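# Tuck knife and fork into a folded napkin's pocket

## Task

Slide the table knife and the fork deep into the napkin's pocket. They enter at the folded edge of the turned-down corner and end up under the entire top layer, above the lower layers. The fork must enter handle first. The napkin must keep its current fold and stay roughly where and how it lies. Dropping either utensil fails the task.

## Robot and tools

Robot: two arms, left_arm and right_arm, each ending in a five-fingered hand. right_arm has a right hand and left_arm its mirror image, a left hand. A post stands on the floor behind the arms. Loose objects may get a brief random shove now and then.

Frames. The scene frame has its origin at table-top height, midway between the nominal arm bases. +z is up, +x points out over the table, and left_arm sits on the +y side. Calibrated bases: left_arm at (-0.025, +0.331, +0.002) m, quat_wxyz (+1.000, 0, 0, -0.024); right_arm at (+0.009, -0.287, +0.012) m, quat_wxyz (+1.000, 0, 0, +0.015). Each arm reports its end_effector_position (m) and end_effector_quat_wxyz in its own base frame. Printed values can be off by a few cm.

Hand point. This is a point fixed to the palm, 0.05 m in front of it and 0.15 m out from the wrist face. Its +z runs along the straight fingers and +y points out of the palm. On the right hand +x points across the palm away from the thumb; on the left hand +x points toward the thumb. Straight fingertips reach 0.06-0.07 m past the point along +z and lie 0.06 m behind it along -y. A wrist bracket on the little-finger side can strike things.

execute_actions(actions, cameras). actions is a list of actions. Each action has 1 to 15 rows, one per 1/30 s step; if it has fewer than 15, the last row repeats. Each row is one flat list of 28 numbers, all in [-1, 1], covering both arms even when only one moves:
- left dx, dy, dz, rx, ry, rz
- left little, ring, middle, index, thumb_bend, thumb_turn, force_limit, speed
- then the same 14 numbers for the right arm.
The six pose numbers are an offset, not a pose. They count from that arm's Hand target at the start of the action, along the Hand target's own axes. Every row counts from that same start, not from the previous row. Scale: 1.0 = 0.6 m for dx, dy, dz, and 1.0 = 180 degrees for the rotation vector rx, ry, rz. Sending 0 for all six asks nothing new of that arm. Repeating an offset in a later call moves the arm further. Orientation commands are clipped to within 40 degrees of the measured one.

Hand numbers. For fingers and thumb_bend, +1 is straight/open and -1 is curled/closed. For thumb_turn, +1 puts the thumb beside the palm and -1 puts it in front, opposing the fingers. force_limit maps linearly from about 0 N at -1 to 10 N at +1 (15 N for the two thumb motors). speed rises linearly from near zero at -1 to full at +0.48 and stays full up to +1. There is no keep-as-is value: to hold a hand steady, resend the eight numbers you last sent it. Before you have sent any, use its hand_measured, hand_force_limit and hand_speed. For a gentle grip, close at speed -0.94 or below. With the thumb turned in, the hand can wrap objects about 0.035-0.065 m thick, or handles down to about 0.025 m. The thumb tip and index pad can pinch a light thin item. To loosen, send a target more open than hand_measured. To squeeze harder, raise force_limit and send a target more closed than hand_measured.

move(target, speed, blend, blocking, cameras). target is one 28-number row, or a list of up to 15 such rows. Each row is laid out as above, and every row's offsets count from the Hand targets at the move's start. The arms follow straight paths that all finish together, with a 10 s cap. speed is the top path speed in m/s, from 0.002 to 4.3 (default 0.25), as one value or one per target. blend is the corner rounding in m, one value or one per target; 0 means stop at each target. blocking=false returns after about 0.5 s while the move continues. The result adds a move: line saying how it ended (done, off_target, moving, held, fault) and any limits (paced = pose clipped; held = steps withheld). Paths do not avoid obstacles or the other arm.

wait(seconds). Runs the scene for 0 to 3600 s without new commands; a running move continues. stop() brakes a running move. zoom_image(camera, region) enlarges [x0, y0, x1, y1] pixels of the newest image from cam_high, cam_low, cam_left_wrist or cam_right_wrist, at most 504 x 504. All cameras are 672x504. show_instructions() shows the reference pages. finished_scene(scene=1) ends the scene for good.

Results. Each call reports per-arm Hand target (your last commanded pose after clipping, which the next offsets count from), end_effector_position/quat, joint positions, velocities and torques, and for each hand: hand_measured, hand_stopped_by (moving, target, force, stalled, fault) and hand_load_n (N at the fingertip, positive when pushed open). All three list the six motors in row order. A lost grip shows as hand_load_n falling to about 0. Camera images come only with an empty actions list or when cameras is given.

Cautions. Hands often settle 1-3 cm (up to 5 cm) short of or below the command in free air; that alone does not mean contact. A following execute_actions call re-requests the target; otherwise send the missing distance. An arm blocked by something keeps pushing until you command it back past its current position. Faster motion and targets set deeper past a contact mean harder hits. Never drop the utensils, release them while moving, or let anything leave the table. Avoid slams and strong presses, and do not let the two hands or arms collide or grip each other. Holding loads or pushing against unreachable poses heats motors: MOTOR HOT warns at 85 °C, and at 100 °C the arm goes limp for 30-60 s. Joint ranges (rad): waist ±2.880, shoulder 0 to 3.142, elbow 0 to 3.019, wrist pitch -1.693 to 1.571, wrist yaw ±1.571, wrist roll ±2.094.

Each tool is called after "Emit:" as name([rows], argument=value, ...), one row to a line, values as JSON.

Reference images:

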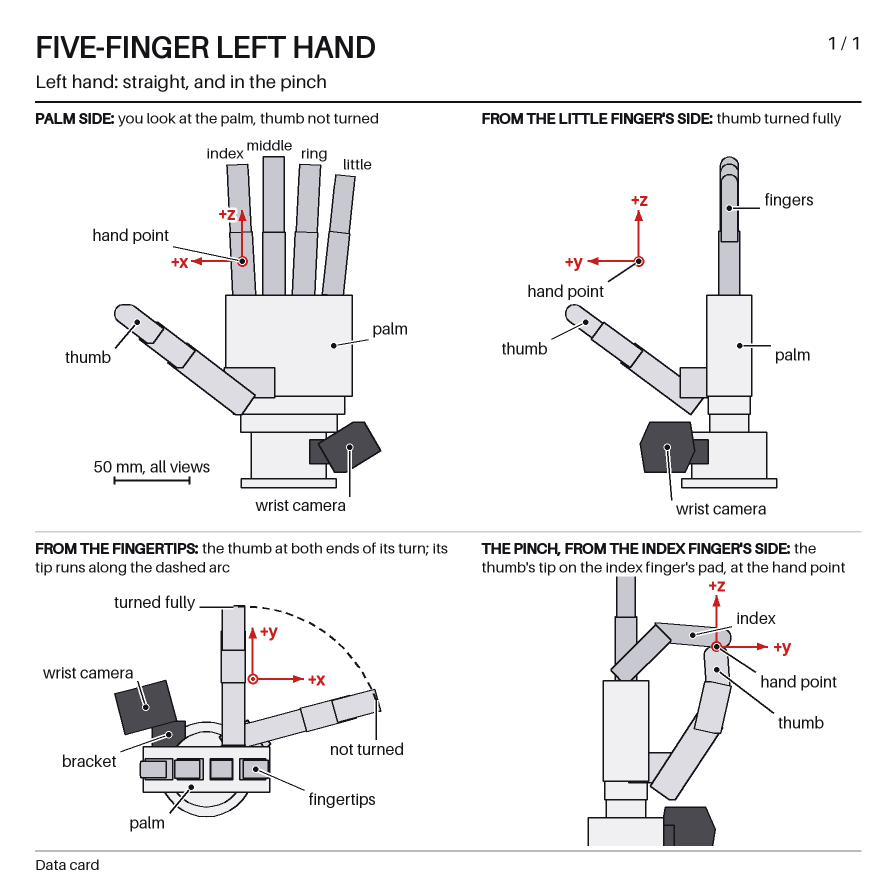

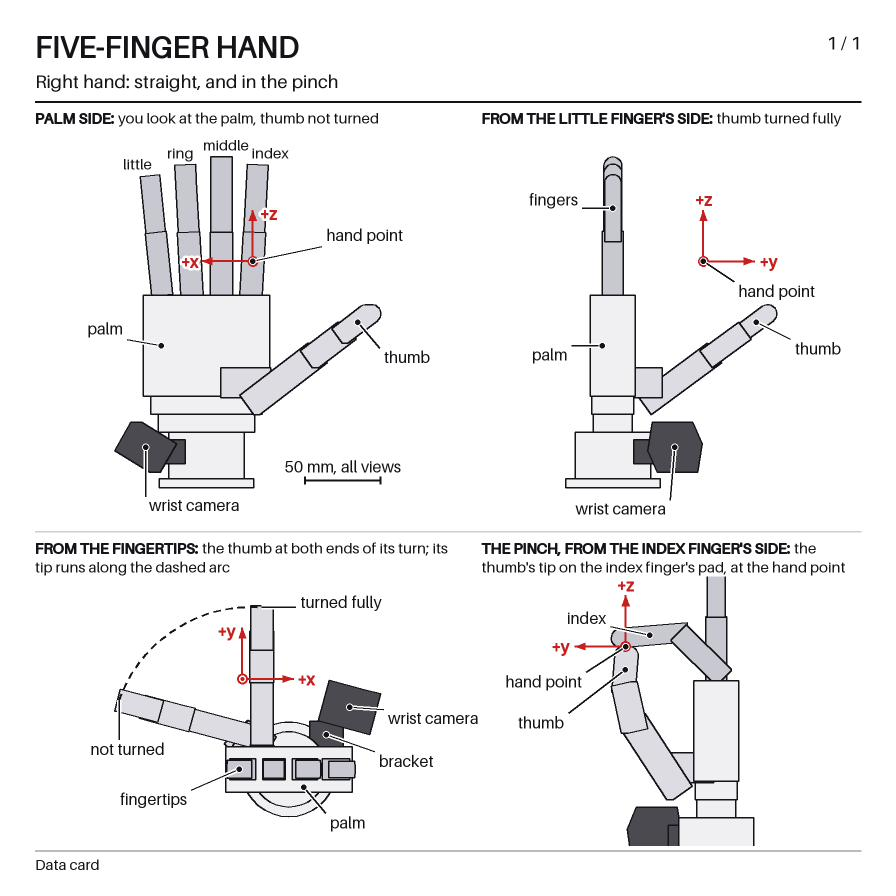

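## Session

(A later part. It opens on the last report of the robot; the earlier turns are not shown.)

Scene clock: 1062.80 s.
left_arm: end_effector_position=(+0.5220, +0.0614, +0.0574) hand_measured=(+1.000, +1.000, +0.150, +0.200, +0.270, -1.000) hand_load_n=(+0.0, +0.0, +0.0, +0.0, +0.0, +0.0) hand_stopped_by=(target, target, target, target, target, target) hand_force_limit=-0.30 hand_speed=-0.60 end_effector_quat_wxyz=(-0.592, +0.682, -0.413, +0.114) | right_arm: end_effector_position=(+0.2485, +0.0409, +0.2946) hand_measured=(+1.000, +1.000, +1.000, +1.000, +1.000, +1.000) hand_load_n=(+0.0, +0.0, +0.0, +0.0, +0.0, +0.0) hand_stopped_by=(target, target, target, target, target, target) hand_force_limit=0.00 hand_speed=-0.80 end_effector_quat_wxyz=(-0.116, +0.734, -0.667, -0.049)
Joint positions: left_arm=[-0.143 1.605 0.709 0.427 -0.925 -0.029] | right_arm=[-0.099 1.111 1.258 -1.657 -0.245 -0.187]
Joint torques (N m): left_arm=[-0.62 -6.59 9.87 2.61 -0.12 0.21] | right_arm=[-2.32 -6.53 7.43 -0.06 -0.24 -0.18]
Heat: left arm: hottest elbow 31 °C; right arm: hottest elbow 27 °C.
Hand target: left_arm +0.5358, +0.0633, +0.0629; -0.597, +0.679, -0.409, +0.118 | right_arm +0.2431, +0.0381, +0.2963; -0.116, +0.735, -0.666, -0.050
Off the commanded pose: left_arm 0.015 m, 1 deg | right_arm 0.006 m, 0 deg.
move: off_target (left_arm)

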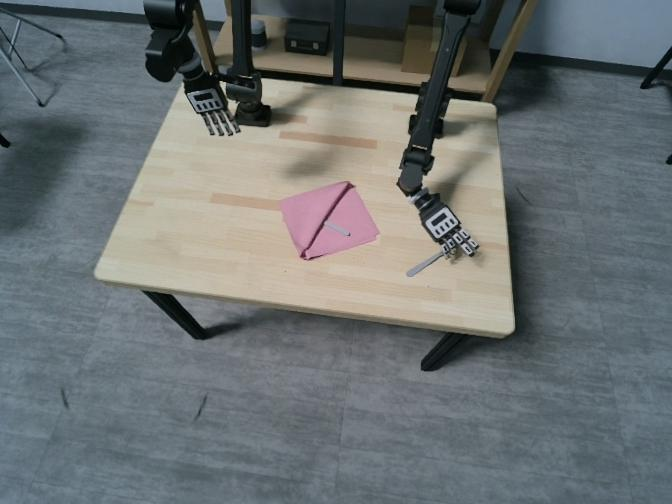

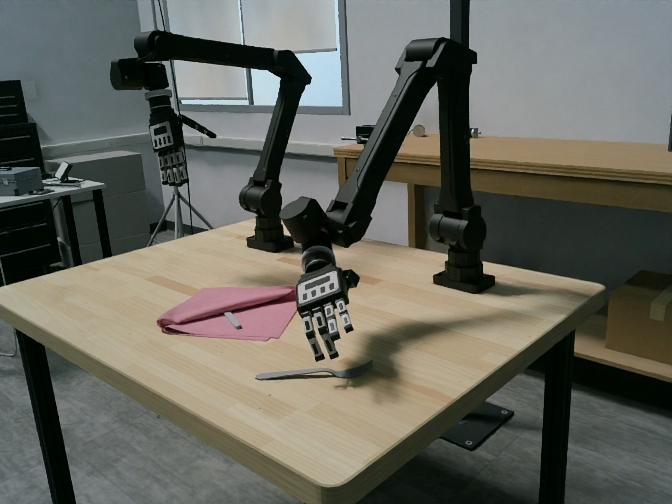

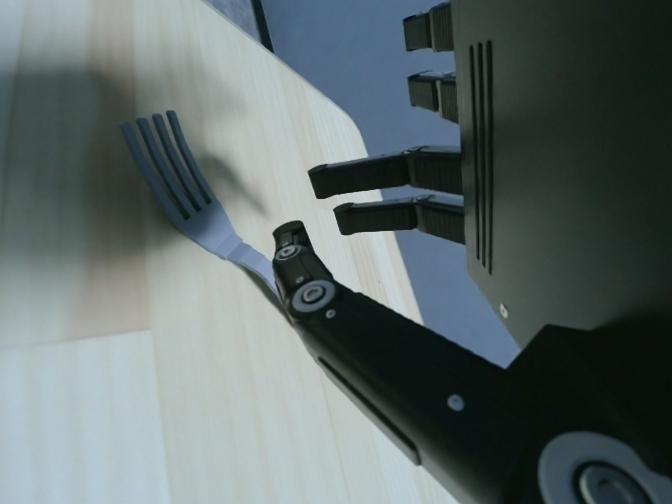

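Emit:
move(target=[0.0137,0.0379,0.0108,0,0,0,1,1,0.15,0.2,0.27,-1,-0.3,-0.6,0,0,0,0,0,0,1,1,1,1,1,1,0.0,-0.8], speed=0.08, cameras=["cam_low", "cam_left_wrist"])

Emit:
zoom_image(camera="cam_low", region=[240, 300, 420, 420])

Scene clock: 1073.37 s.
left_arm: end_effector_position=(+0.5283, +0.0604, +0.0370) hand_measured=(+1.000, +1.000, +0.150, +0.200, +0.270, -1.000) hand_load_n=(+0.0, +0.0, +0.0, +0.0, +0.0, +0.0) hand_stopped_by=(target, target, target, target, target, target) hand_force_limit=-0.30 hand_speed=-0.60 end_effector_quat_wxyz=(-0.594, +0.682, -0.410, +0.118) | right_arm: end_effector_position=(+0.2485, +0.0409, +0.2946) hand_measured=(+1.000, +1.000, +1.000, +1.000, +1.000, +1.000) hand_load_n=(+0.0, +0.0, +0.0, +0.0, -0.5, +0.0) hand_stopped_by=(target, target, target, target, target, target) hand_force_limit=0.00 hand_speed=-0.80 end_effector_quat_wxyz=(-0.116, +0.734, -0.667, -0.049)
Joint positions: left_arm=[-0.143 1.674 0.709 0.507 -0.924 -0.029] | right_arm=[-0.099 1.111 1.258 -1.657 -0.245 -0.187]
Joint torques (N m): left_arm=[-0.62 -7.18 8.06 2.67 -0.12 0.22] | right_arm=[-1.96 -7.06 7.35 -0.29 -0.28 -0.17]
Heat: left arm: hottest elbow 31 °C; right arm: hottest elbow 27 °C.
Hand target: left_arm +0.5358, +0.0633, +0.0379; -0.597, +0.679, -0.409, +0.118 | right_arm +0.2431, +0.0381, +0.2963; -0.116, +0.735, -0.666, -0.050
Off the commanded pose: left_arm 0.008 m, 0 deg | right_arm 0.006 m, 0 deg.
move: done

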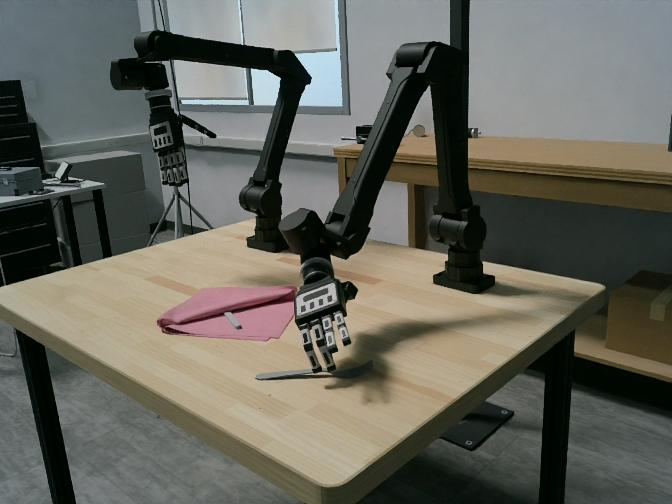

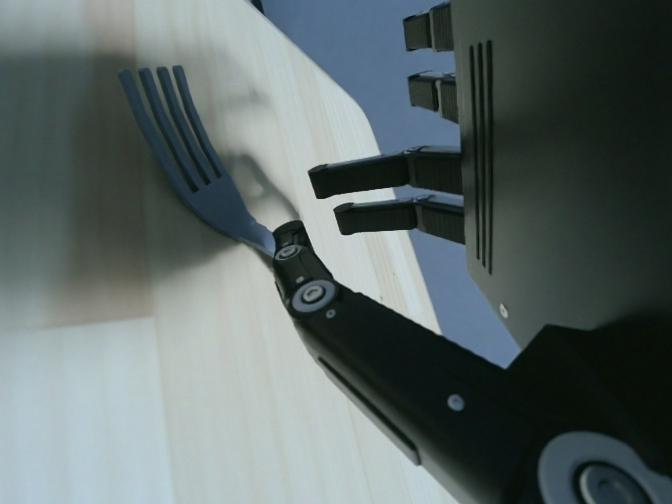

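Scaled by 2.800.

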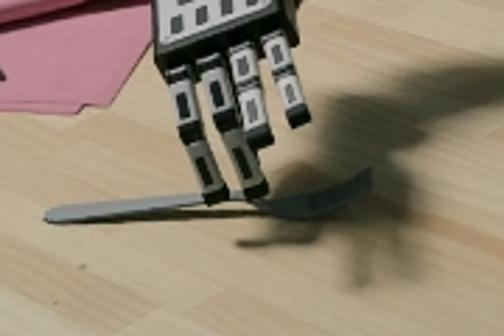

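Emit:
move([
  [0.0015,0.004,-0.0161,0,0,0,1,1,0.15,0.2,0.27,-1,-0.3,-0.6,0,0,0,0,0,0,1,1,1,1,1,1,0.0,-0.8],
  [0.0077,0.0214,-0.0112,0,0,0,1,1,0.15,0.2,0.27,-1,-0.3,-0.6,0,0,0,0,0,0,1,1,1,1,1,1,0.0,-0.8],
], speed=0.05, cameras=["cam_low", "cam_left_wrist"])

Emit:
zoom_image(camera="cam_left_wrist", region=[160, 140, 400, 340])

Emit:
zoom_image(camera="cam_low", region=[240, 300, 420, 420])

Scene clock: 1088.83 s.
left_arm: end_effector_position=(+0.5296, +0.0602, +0.0334) hand_measured=(+1.000, +1.000, +0.150, +0.200, +0.270, -1.000) hand_load_n=(+0.0, +0.0, +0.0, +0.0, +0.0, +0.0) hand_stopped_by=(target, target, target, target, target, target) hand_force_limit=-0.30 hand_speed=-0.60 end_effector_quat_wxyz=(-0.598, +0.681, -0.405, +0.119) | right_arm: end_effector_position=(+0.2485, +0.0409, +0.2946) hand_measured=(+1.000, +1.000, +1.000, +1.000, +1.000, +1.000) hand_load_n=(+0.0, +0.5, +0.0, +0.0, +0.0, +0.0) hand_stopped_by=(target, target, target, target, target, target) hand_force_limit=0.00 hand_speed=-0.80 end_effector_quat_wxyz=(-0.116, +0.734, -0.667, -0.049)
Joint positions: left_arm=[-0.146 1.692 0.709 0.535 -0.936 -0.029] | right_arm=[-0.099 1.111 1.258 -1.657 -0.245 -0.187]
Joint torques (N m): left_arm=[-2.02 -7.12 6.15 2.7 -0.34 0.07] | right_arm=[-1.73 -6.71 7.39 -0.17 -0.26 -0.19]
Heat: left arm: hottest elbow 30 °C; right arm: hottest elbow 27 °C.
Hand target: left_arm +0.5290, +0.0559, +0.0264; -0.597, +0.680, -0.409, +0.118 | right_arm +0.2431, +0.0381, +0.2963; -0.116, +0.735, -0.666, -0.050
Off the commanded pose: left_arm 0.008 m, 1 deg | right_arm 0.006 m, 0 deg.
move: done

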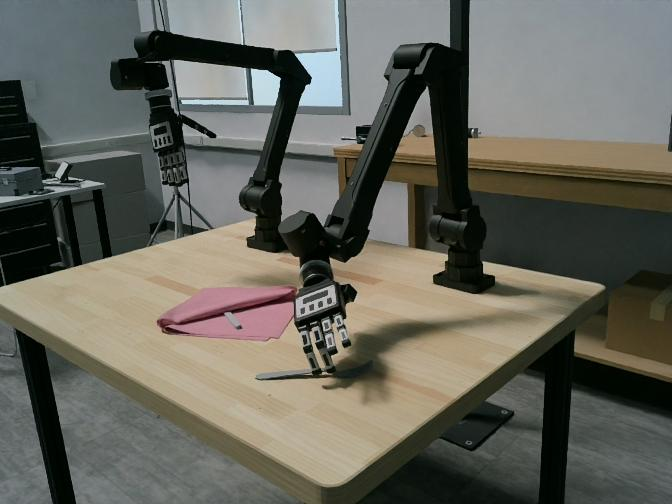

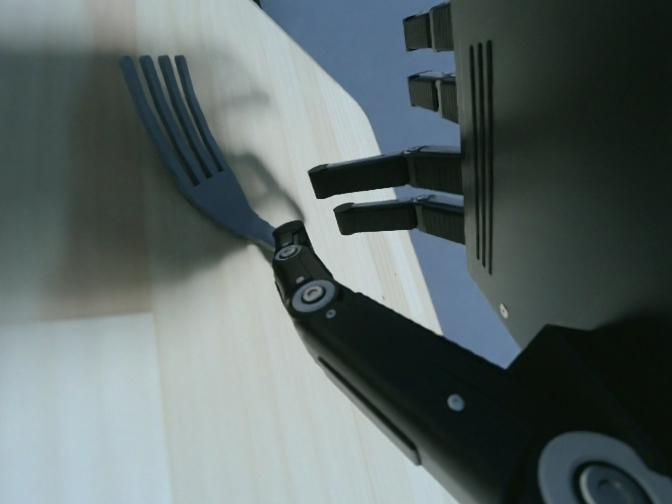

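Scaled by 2.100.

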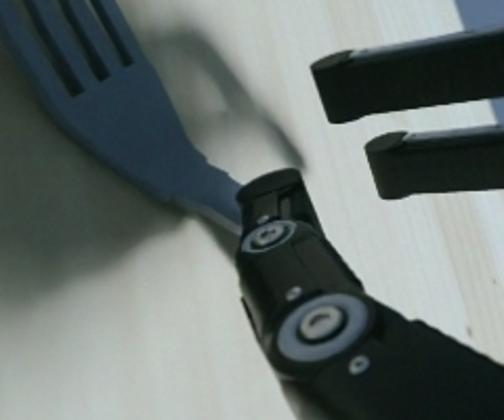

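Scaled by 2.800.

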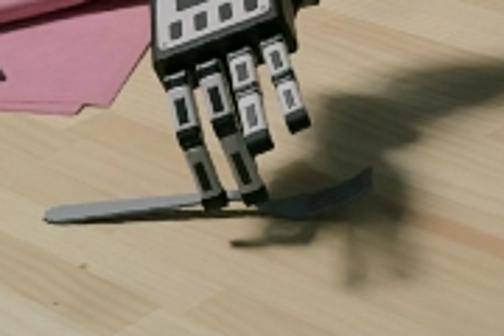

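Emit:
move(target=[-0.0015,0.0035,-0.0297,0,0,0,1,1,0.15,0.2,0.27,-1,-0.3,-0.6,0,0,0,0,0,0,1,1,1,1,1,1,0.0,-0.8], speed=0.06, cameras=["cam_left_wrist"])

Scene clock: 1095.63 s.
left_arm: end_effector_position=(+0.5184, +0.0476, +0.0297) hand_measured=(+1.000, +1.000, +0.150, +0.200, +0.270, -1.000) hand_load_n=(-0.5, +0.0, +0.0, +0.0, +0.5, +0.0) hand_stopped_by=(target, target, target, target, target, target) hand_force_limit=-0.30 hand_speed=-0.60 end_effector_quat_wxyz=(-0.599, +0.678, -0.410, +0.115) | right_arm: end_effector_position=(+0.2485, +0.0409, +0.2946) hand_measured=(+1.000, +1.000, +1.000, +1.000, +1.000, +1.000) hand_load_n=(+0.0, +0.0, +0.0, +0.0, +0.0, +0.0) hand_stopped_by=(target, target, target, target, target, target) hand_force_limit=0.00 hand_speed=-0.80 end_effector_quat_wxyz=(-0.116, +0.734, -0.667, -0.049)
Joint positions: left_arm=[-0.182 1.685 0.684 0.535 -0.967 -0.037] | right_arm=[-0.099 1.111 1.258 -1.657 -0.245 -0.187]
Joint torques (N m): left_arm=[-1.79 -8.53 5.71 1.58 -0.35 -0.1] | right_arm=[-2.2 -6.3 7.39 -0.27 -0.27 -0.17]
Heat: left arm: hottest elbow 30 °C; right arm: hottest elbow 27 °C.
Hand target: left_arm +0.5158, +0.0441, +0.0291; -0.597, +0.680, -0.409, +0.118 | right_arm +0.2431, +0.0381, +0.2963; -0.116, +0.735, -0.666, -0.050
Off the commanded pose: left_arm 0.004 m, 0 deg | right_arm 0.006 m, 0 deg.
move: done

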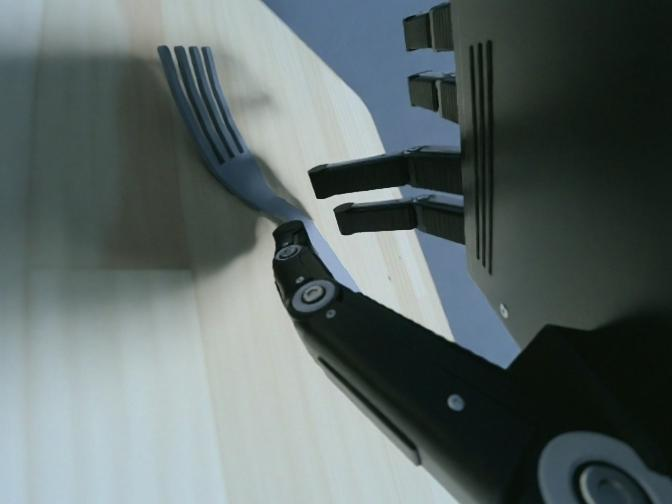

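Emit:
move(target=[0.0062,0.0176,0.0013,0,0,0,1,1,0.15,0.2,0.27,-1,-0.3,-0.6,0,0,0,0,0,0,1,1,1,1,1,1,0.0,-0.8], speed=0.05, cameras=["cam_low", "cam_left_wrist"])

Emit:
zoom_image(camera="cam_left_wrist", region=[160, 140, 400, 340])

Emit:
zoom_image(camera="cam_low", region=[240, 300, 420, 420])

Scene clock: 1101.50 s.
left_arm: end_effector_position=(+0.5160, +0.0471, +0.0265) hand_measured=(+1.000, +1.000, +0.150, +0.200, +0.270, -1.000) hand_load_n=(+0.0, +0.0, +0.0, +0.0, +0.0, +0.0) hand_stopped_by=(target, target, target, target, target, target) hand_force_limit=-0.30 hand_speed=-0.60 end_effector_quat_wxyz=(-0.599, +0.678, -0.410, +0.115) | right_arm: end_effector_position=(+0.2485, +0.0409, +0.2946) hand_measured=(+1.000, +1.000, +1.000, +1.000, +1.000, +1.000) hand_load_n=(+0.0, +0.0, +0.0, +0.0, +0.0, +0.0) hand_stopped_by=(target, target, target, target, target, target) hand_force_limit=0.00 hand_speed=-0.80 end_effector_quat_wxyz=(-0.116, +0.734, -0.667, -0.049)
Joint positions: left_arm=[-0.185 1.69 0.678 0.543 -0.971 -0.042] | right_arm=[-0.099 1.111 1.258 -1.657 -0.245 -0.187]
Joint torques (N m): left_arm=[-1.9 -6.89 5.56 2.71 -0.36 -0.11] | right_arm=[-1.44 -6.71 7.45 -0.24 -0.24 -0.16]
Heat: left arm: hottest elbow 30 °C; right arm: hottest elbow 27 °C.
Hand target: left_arm +0.5144, +0.0424, +0.0183; -0.597, +0.679, -0.409, +0.118 | right_arm +0.2431, +0.0381, +0.2963; -0.116, +0.735, -0.666, -0.050
Off the commanded pose: left_arm 0.010 m, 0 deg | right_arm 0.006 m, 0 deg.
move: done

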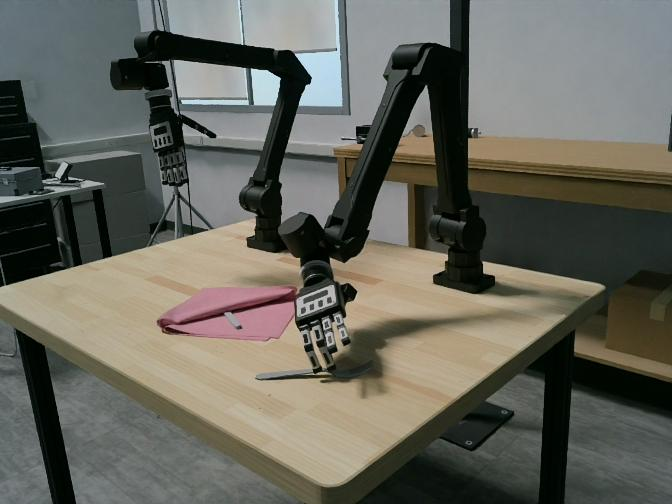

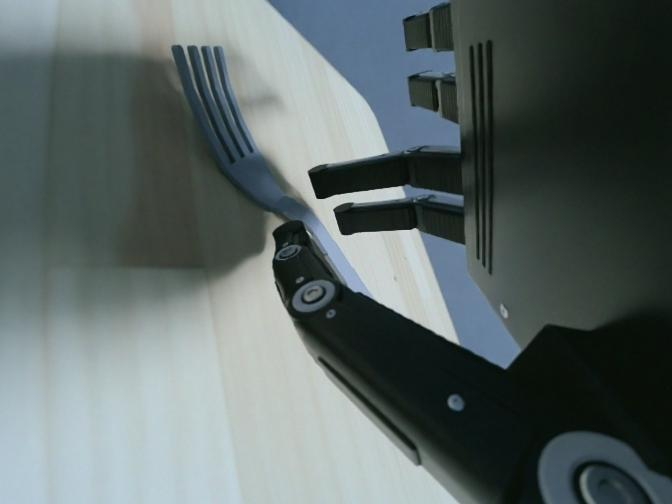

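Scaled by 2.100.

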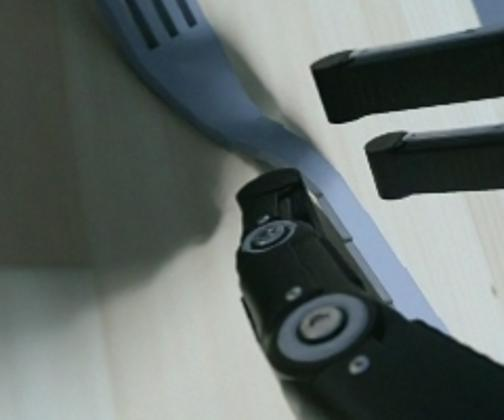

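Scaled by 2.800.

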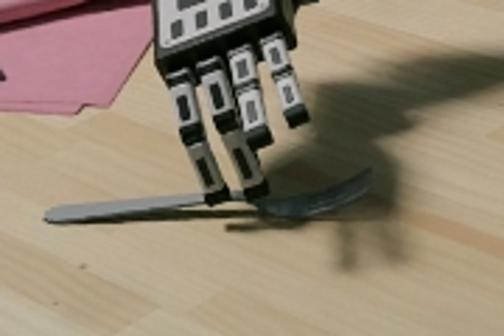

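Emit:
move(target=[0.0041,0.0114,0.0032,0,0,0,1,1,0.15,0.2,0.27,-1,-0.3,-0.6,0,0,0,0,0,0,1,1,1,1,1,1,0.0,-0.8], speed=0.05, cameras=["cam_low", "cam_left_wrist"])

Emit:
zoom_image(camera="cam_left_wrist", region=[160, 140, 400, 340])

Scene clock: 1110.17 s.
left_arm: end_effector_position=(+0.5158, +0.0471, +0.0185) hand_measured=(+1.000, +1.000, +0.150, +0.200, +0.270, -1.000) hand_load_n=(+0.0, +0.0, +0.0, +0.0, +0.0, +0.0) hand_stopped_by=(target, target, target, target, target, target) hand_force_limit=-0.30 hand_speed=-0.60 end_effector_quat_wxyz=(-0.599, +0.678, -0.410, +0.115) | right_arm: end_effector_position=(+0.2485, +0.0409, +0.2946) hand_measured=(+1.000, +1.000, +1.000, +1.000, +1.000, +1.000) hand_load_n=(+0.0, +0.0, +0.0, +0.0, +0.0, +0.0) hand_stopped_by=(target, target, target, target, target, target) hand_force_limit=0.00 hand_speed=-0.80 end_effector_quat_wxyz=(-0.116, +0.734, -0.667, -0.049)
Joint positions: left_arm=[-0.185 1.713 0.675 0.568 -0.971 -0.043] | right_arm=[-0.099 1.111 1.258 -1.657 -0.245 -0.187]
Joint torques (N m): left_arm=[-1.96 -7 5.42 2.63 -0.35 -0.1] | right_arm=[-1.85 -6.48 7.38 -0.2 -0.28 -0.15]
Heat: left arm: hottest elbow 30 °C; right arm: hottest elbow 27 °C.
Hand target: left_arm +0.5143, +0.0424, +0.0107; -0.597, +0.680, -0.409, +0.118 | right_arm +0.2431, +0.0381, +0.2963; -0.116, +0.735, -0.666, -0.050
Off the commanded pose: left_arm 0.009 m, 0 deg | right_arm 0.006 m, 0 deg.
move: done

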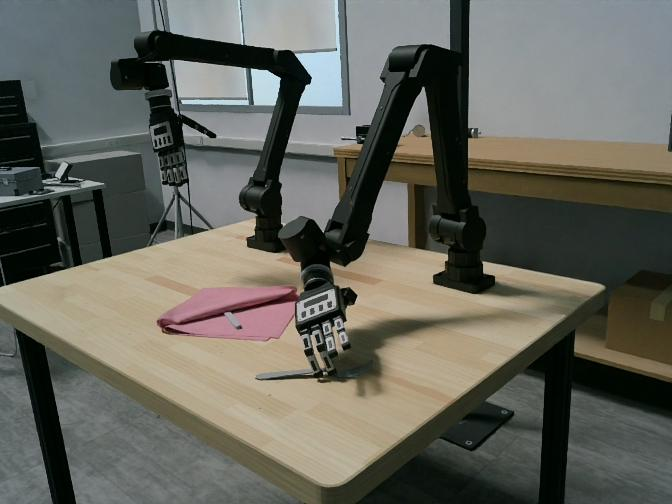

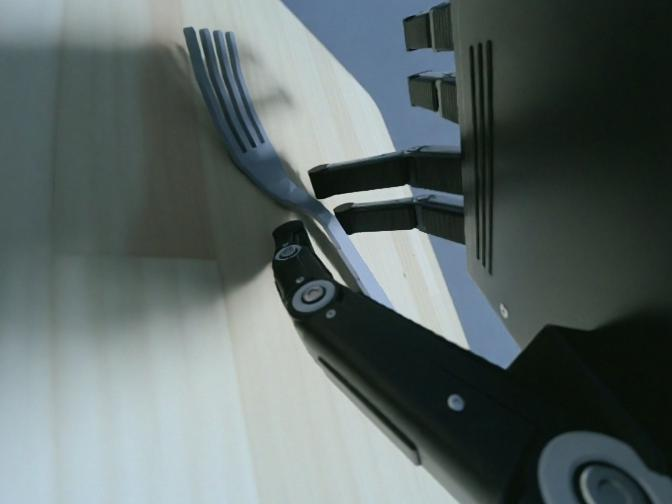

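Scaled by 2.100.

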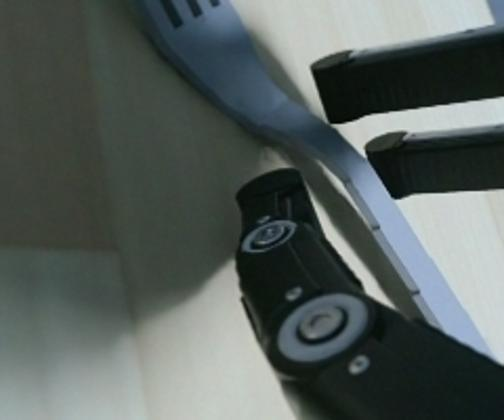

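Emit:
move(target=[0,0,0,0,0,0,1,1,-0.3,-0.3,0.27,-1,-0.3,-0.9,0,0,0,0,0,0,1,1,1,1,1,1,0.0,-0.8], speed=0.05, cameras=["cam_low", "cam_left_wrist"])

Emit:
zoom_image(camera="cam_left_wrist", region=[160, 140, 400, 340])

Emit:
zoom_image(camera="cam_low", region=[240, 300, 420, 420])

Scene clock: 1118.00 s.
left_arm: end_effector_position=(+0.5160, +0.0469, +0.0187) hand_measured=(+1.000, +1.000, -0.154, -0.170, +0.272, -1.000) hand_load_n=(+0.0, -0.5, +4.5, +3.5, +4.5, -2.0) hand_stopped_by=(target, target, force, force, target, target) hand_force_limit=-0.30 hand_speed=-0.90 end_effector_quat_wxyz=(-0.599, +0.678, -0.409, +0.115) | right_arm: end_effector_position=(+0.2485, +0.0409, +0.2946) hand_measured=(+1.000, +1.000, +1.000, +1.000, +1.000, +1.000) hand_load_n=(+0.0, +0.0, +0.0, +0.0, +0.0, +0.0) hand_stopped_by=(target, target, target, target, target, target) hand_force_limit=0.00 hand_speed=-0.80 end_effector_quat_wxyz=(-0.116, +0.734, -0.667, -0.049)
Joint positions: left_arm=[-0.185 1.713 0.675 0.57 -0.971 -0.043] | right_arm=[-0.099 1.111 1.258 -1.657 -0.245 -0.187]
Joint torques (N m): left_arm=[-1.9 -7 5.41 2.55 -0.33 -0.1] | right_arm=[-2.26 -6.48 7.35 -0.18 -0.28 -0.16]
Heat: left arm: hottest elbow 29 °C; right arm: hottest elbow 27 °C.
Hand target: left_arm +0.5143, +0.0424, +0.0107; -0.597, +0.679, -0.409, +0.118 | right_arm +0.2431, +0.0381, +0.2963; -0.116, +0.735, -0.666, -0.050
Off the commanded pose: left_arm 0.009 m, 0 deg | right_arm 0.006 m, 0 deg.
move: done

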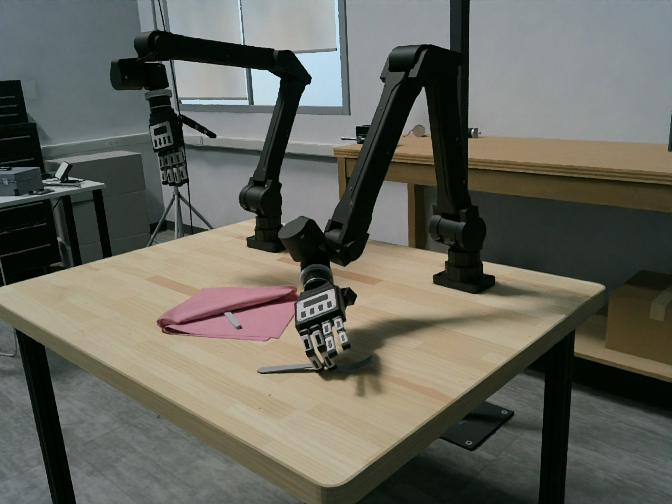

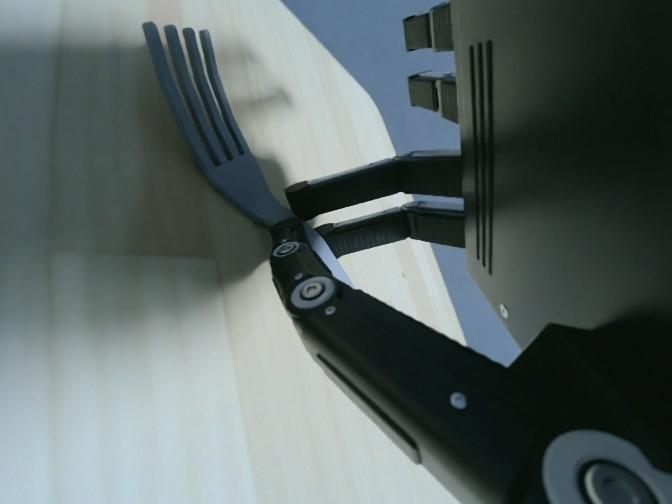

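Scaled by 2.100.

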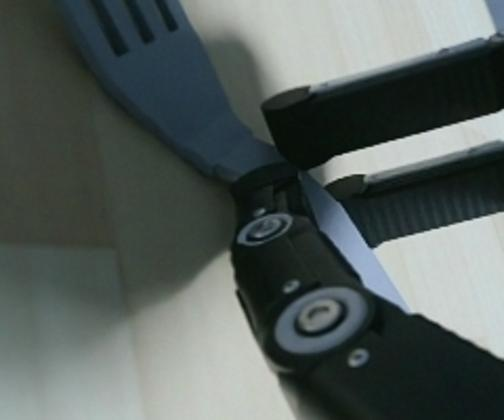

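Scaled by 2.800.

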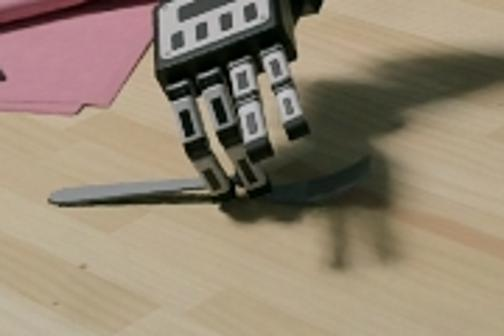

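Emit:
move(target=[0,0,0,0,0,0,1,1,-0.4,-0.4,0.27,-1,0.2,-0.9,0,0,0,0,0,0,1,1,1,1,1,1,0.0,-0.8], speed=0.05, cameras=[])

Scene clock: 1125.40 s.
left_arm: end_effector_position=(+0.5160, +0.0470, +0.0187) hand_measured=(+1.000, +1.000, -0.162, -0.186, +0.272, -1.000) hand_load_n=(+0.0, +0.0, +6.5, +6.5, +6.5, -2.5) hand_stopped_by=(target, target, force, force, target, target) hand_force_limit=0.20 hand_speed=-0.90 end_effector_quat_wxyz=(-0.599, +0.678, -0.409, +0.115) | right_arm: end_effector_position=(+0.2485, +0.0409, +0.2946) hand_measured=(+1.000, +1.000, +1.000, +1.000, +1.000, +1.000) hand_load_n=(+0.0, +0.5, +0.5, +0.0, +0.0, +0.0) hand_stopped_by=(target, target, target, target, target, target) hand_force_limit=0.00 hand_speed=-0.80 end_effector_quat_wxyz=(-0.116, +0.734, -0.667, -0.049)
Joint positions: left_arm=[-0.185 1.713 0.675 0.57 -0.972 -0.043] | right_arm=[-0.099 1.111 1.258 -1.657 -0.245 -0.187]
Joint torques (N m): left_arm=[-1.96 -6.95 5.39 2.55 -0.32 -0.11] | right_arm=[-1.9 -6.89 7.45 -0.16 -0.27 -0.17]
Heat: left arm: hottest elbow 29 °C; right arm: hottest elbow 27 °C.
Hand target: left_arm +0.5143, +0.0424, +0.0107; -0.597, +0.679, -0.409, +0.118 | right_arm +0.2431, +0.0381, +0.2963; -0.116, +0.735, -0.666, -0.050
Off the commanded pose: left_arm 0.009 m, 0 deg | right_arm 0.006 m, 0 deg.
move: done

Emit:
move(target=[-0.0219,-0.0606,-0.0172,0,0,0,1,1,-0.4,-0.4,0.27,-1,0.2,-0.9,0,0,0,0,0,0,1,1,1,1,1,1,0.0,-0.8], speed=0.05, cameras=["cam_high", "cam_low", "cam_left_wrist"])

Emit:
zoom_image(camera="cam_low", region=[240, 300, 420, 420])

Scene clock: 1129.87 s.
left_arm: end_effector_position=(+0.5087, +0.0484, +0.0437) hand_measured=(+1.000, +1.000, -0.162, -0.186, +0.272, -1.000) hand_load_n=(+0.0, +0.0, +6.5, +6.0, +7.0, -2.0) hand_stopped_by=(target, target, force, force, target, target) hand_force_limit=0.20 hand_speed=-0.90 end_effector_quat_wxyz=(-0.597, +0.678, -0.415, +0.108) | right_arm: end_effector_position=(+0.2485, +0.0409, +0.2946) hand_measured=(+1.000, +1.000, +1.000, +1.000, +1.000, +1.000) hand_load_n=(+0.0, +0.0, +0.0, +0.0, +0.0, +0.0) hand_stopped_by=(target, target, target, target, target, target) hand_force_limit=0.00 hand_speed=-0.80 end_effector_quat_wxyz=(-0.116, +0.734, -0.667, -0.049)
Joint positions: left_arm=[-0.185 1.623 0.675 0.461 -0.972 -0.043] | right_arm=[-0.099 1.111 1.258 -1.657 -0.245 -0.187]
Joint torques (N m): left_arm=[-1.96 -8.29 7.73 1.54 -0.33 -0.1] | right_arm=[-1.85 -6.65 7.45 -0.25 -0.26 -0.15]
Heat: left arm: hottest elbow 29 °C; right arm: hottest elbow 27 °C.
Hand target: left_arm +0.5143, +0.0425, +0.0507; -0.597, +0.679, -0.409, +0.118 | right_arm +0.2431, +0.0381, +0.2963; -0.116, +0.735, -0.666, -0.050
Off the commanded pose: left_arm 0.011 m, 1 deg | right_arm 0.006 m, 0 deg.
move: off_target (left_arm)

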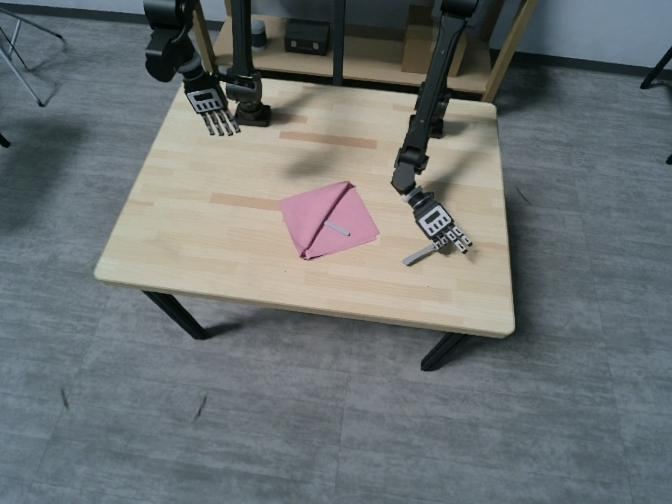

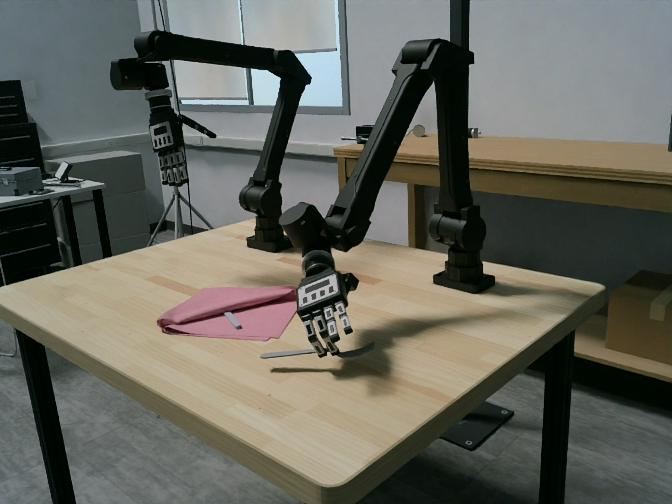

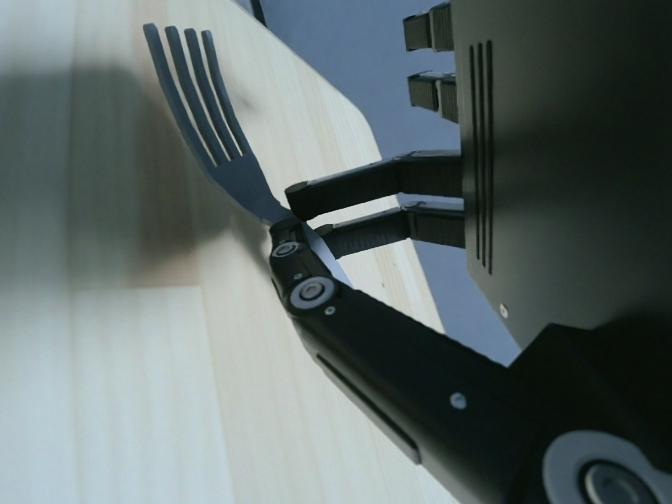

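Scaled by 2.800.

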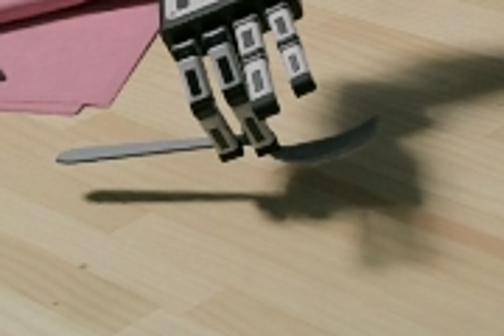

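Emit:
move(target=[0.1333,0.0047,-0.2460,0.0984,0.2726,0.0775,1,1,-0.4,-0.4,0.27,-1,0.2,-0.9,0,0,0,0,0,0,1,1,1,1,1,1,0.0,-0.8], speed=0.12, cameras=["cam_high","cam_low","cam_left_wrist"])

Scene clock: 1163.53 s.
left_arm: end_effector_position=(+0.4678, -0.1146, +0.0526) hand_measured=(+1.000, +1.000, -0.162, -0.186, +0.272, -1.000) hand_load_n=(+0.0, -0.5, +6.5, +6.5, +7.0, -2.0) hand_stopped_by=(target, target, force, force, target, target) hand_force_limit=0.20 hand_speed=-0.90 end_effector_quat_wxyz=(+0.471, -0.432, +0.675, -0.369) | right_arm: end_effector_position=(+0.2485, +0.0409, +0.2946) hand_measured=(+1.000, +1.000, +1.000, +1.000, +1.000, +1.000) hand_load_n=(+0.0, +0.0, +0.0, +0.0, +0.0, +0.0) hand_stopped_by=(target, target, target, target, target, target) hand_force_limit=0.00 hand_speed=-0.80 end_effector_quat_wxyz=(-0.116, +0.734, -0.667, -0.049)
Joint positions: left_arm=[-0.286 1.435 0.435 0.708 -0.183 0.283] | right_arm=[-0.099 1.111 1.258 -1.657 -0.245 -0.187]
Joint torques (N m): left_arm=[-1.9 -5.89 6.32 3.26 0.14 0.22] | right_arm=[-1.55 -6.83 7.36 -0.12 -0.27 -0.12]
Heat: left arm: hottest elbow 29 °C; right arm: hottest elbow 27 °C.
Hand target: left_arm +0.4682, -0.1188, +0.0599; +0.478, -0.420, +0.673, -0.376 | right_arm +0.2431, +0.0381, +0.2963; -0.116, +0.735, -0.666, -0.050
Off the commanded pose: left_arm 0.009 m, 2 deg | right_arm 0.006 m, 0 deg.
move: done

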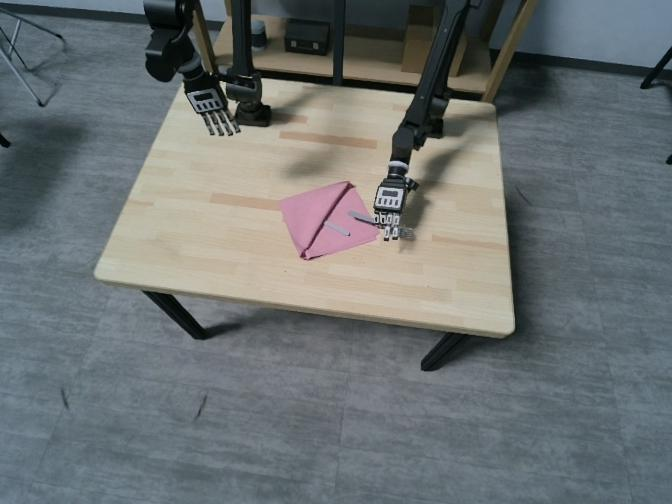

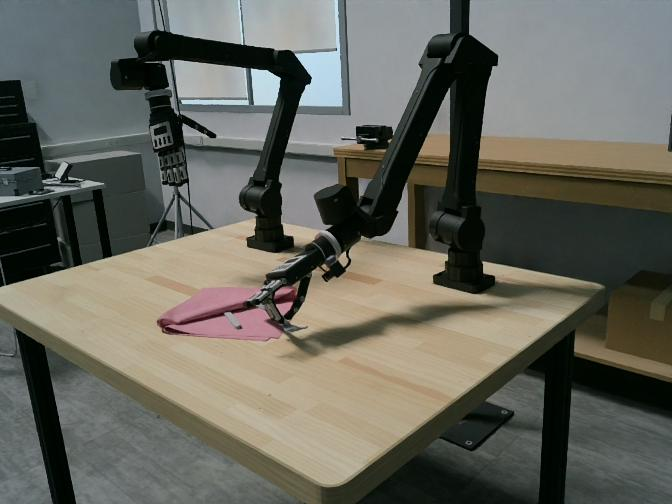

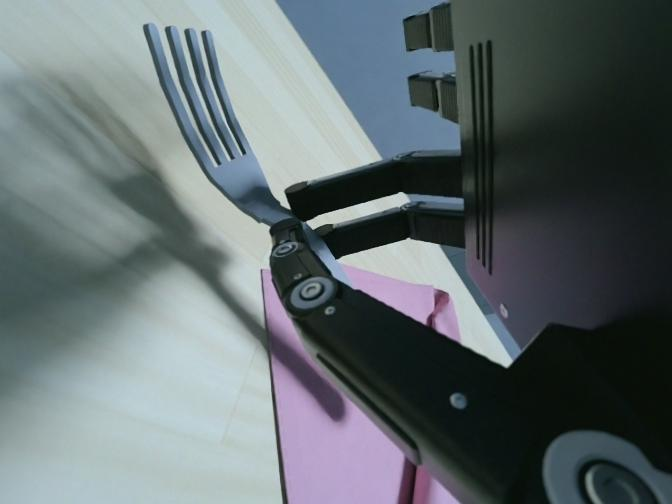

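Emit:
zoom_image(camera="cam_high", region=[270, 160, 430, 280])

Emit:
zoom_image(camera="cam_low", region=[150, 250, 350, 370])

Scaled by 3.150.

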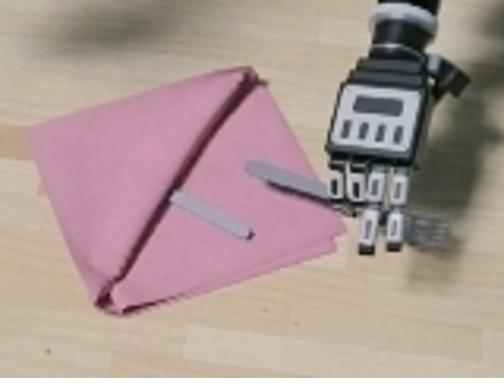

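Scaled by 2.520.

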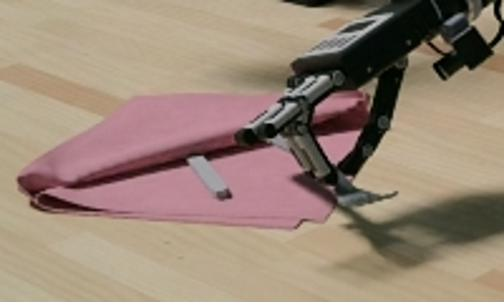

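Emit:
move(target=[0.0835,0.0062,0.0018,0,0,0,1,1,-0.4,-0.4,0.27,-1,0.2,-0.9,0,0,0,0,0,0,1,1,1,1,1,1,0.0,-0.8], speed=0.06, cameras=["cam_high","cam_low","cam_left_wrist"])

Scene clock: 1183.17 s.
left_arm: end_effector_position=(+0.4569, -0.1581, +0.0389) hand_measured=(+1.000, +1.000, -0.162, -0.186, +0.272, -1.000) hand_load_n=(+0.0, -0.5, +6.5, +6.5, +7.0, -2.0) hand_stopped_by=(target, target, force, force, target, target) hand_force_limit=0.20 hand_speed=-0.90 end_effector_quat_wxyz=(+0.479, -0.417, +0.679, -0.367) | right_arm: end_effector_position=(+0.2485, +0.0409, +0.2946) hand_measured=(+1.000, +1.000, +1.000, +1.000, +1.000, +1.000) hand_load_n=(+0.5, +0.0, +0.0, +0.0, +0.0, +0.0) hand_stopped_by=(target, target, target, target, target, target) hand_force_limit=0.00 hand_speed=-0.80 end_effector_quat_wxyz=(-0.116, +0.734, -0.667, -0.049)
Joint positions: left_arm=[-0.43 1.506 0.435 0.782 -0.314 0.274] | right_arm=[-0.099 1.111 1.258 -1.657 -0.245 -0.187]
Joint torques (N m): left_arm=[-1.85 -4.72 6.45 3.25 -0.13 -0.12] | right_arm=[-2.2 -6.89 7.43 -0.18 -0.25 -0.15]
Heat: left arm: hottest elbow 29 °C; right arm: hottest elbow 27 °C.
Hand target: left_arm +0.4589, -0.1638, +0.0398; +0.478, -0.420, +0.673, -0.376 | right_arm +0.2431, +0.0381, +0.2963; -0.116, +0.735, -0.666, -0.050
Off the commanded pose: left_arm 0.006 m, 1 deg | right_arm 0.006 m, 0 deg.
move: done

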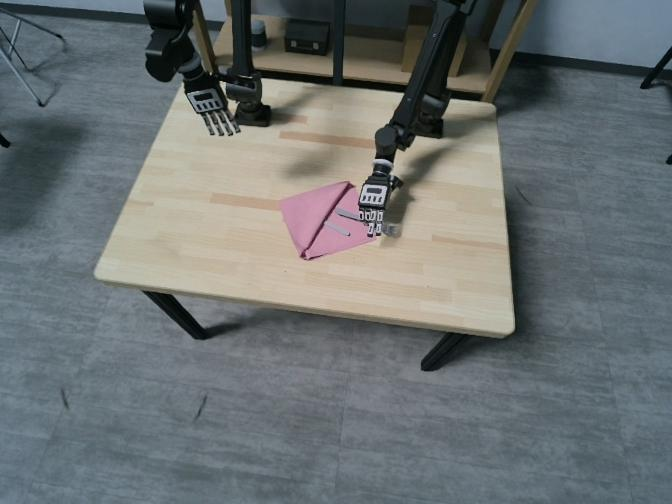

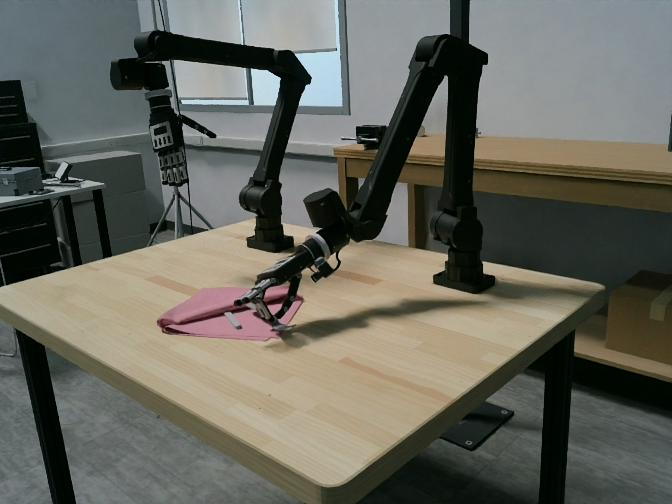

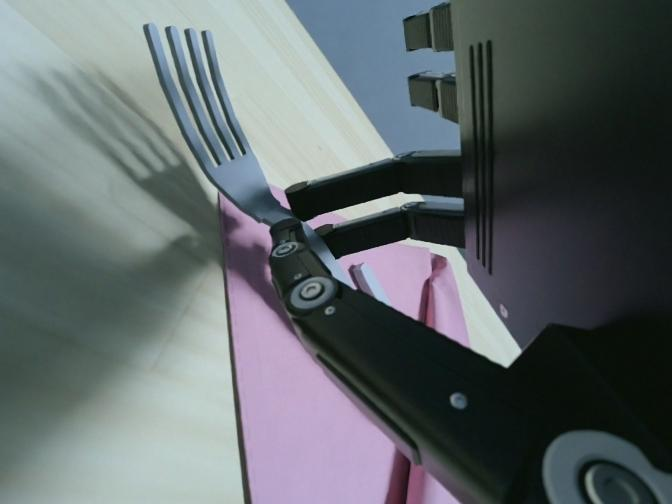

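Emit:
zoom_image(camera="cam_high", region=[290, 175, 390, 265])

Emit:
zoom_image(camera="cam_low", region=[150, 270, 310, 350])

Scaled by 5.040.

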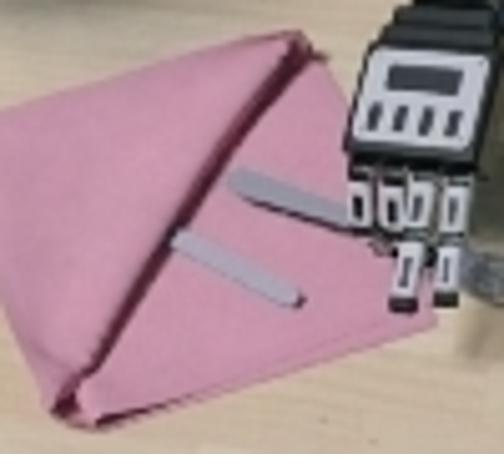

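Scaled by 3.150.

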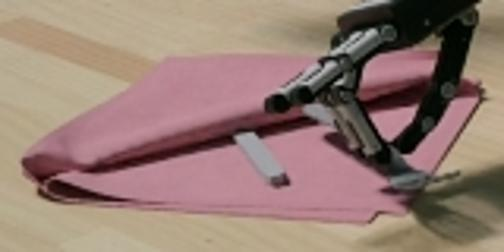

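Emit:
zoom_image(camera="cam_low", region=[200, 285, 290, 335])

Emit:
zoom_image(camera="cam_left_wrist", region=[300, 220, 500, 400])

Scaled by 5.600.

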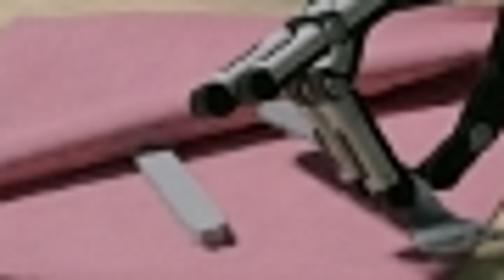

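Scaled by 2.520.

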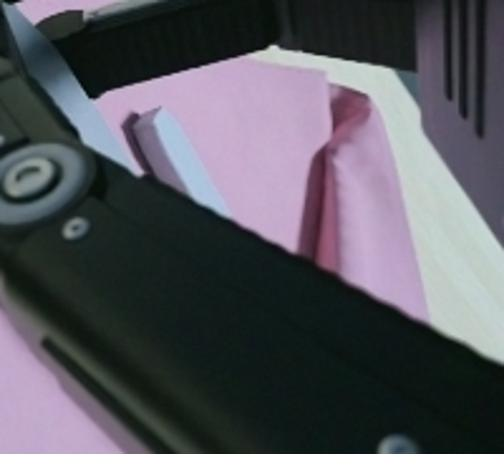

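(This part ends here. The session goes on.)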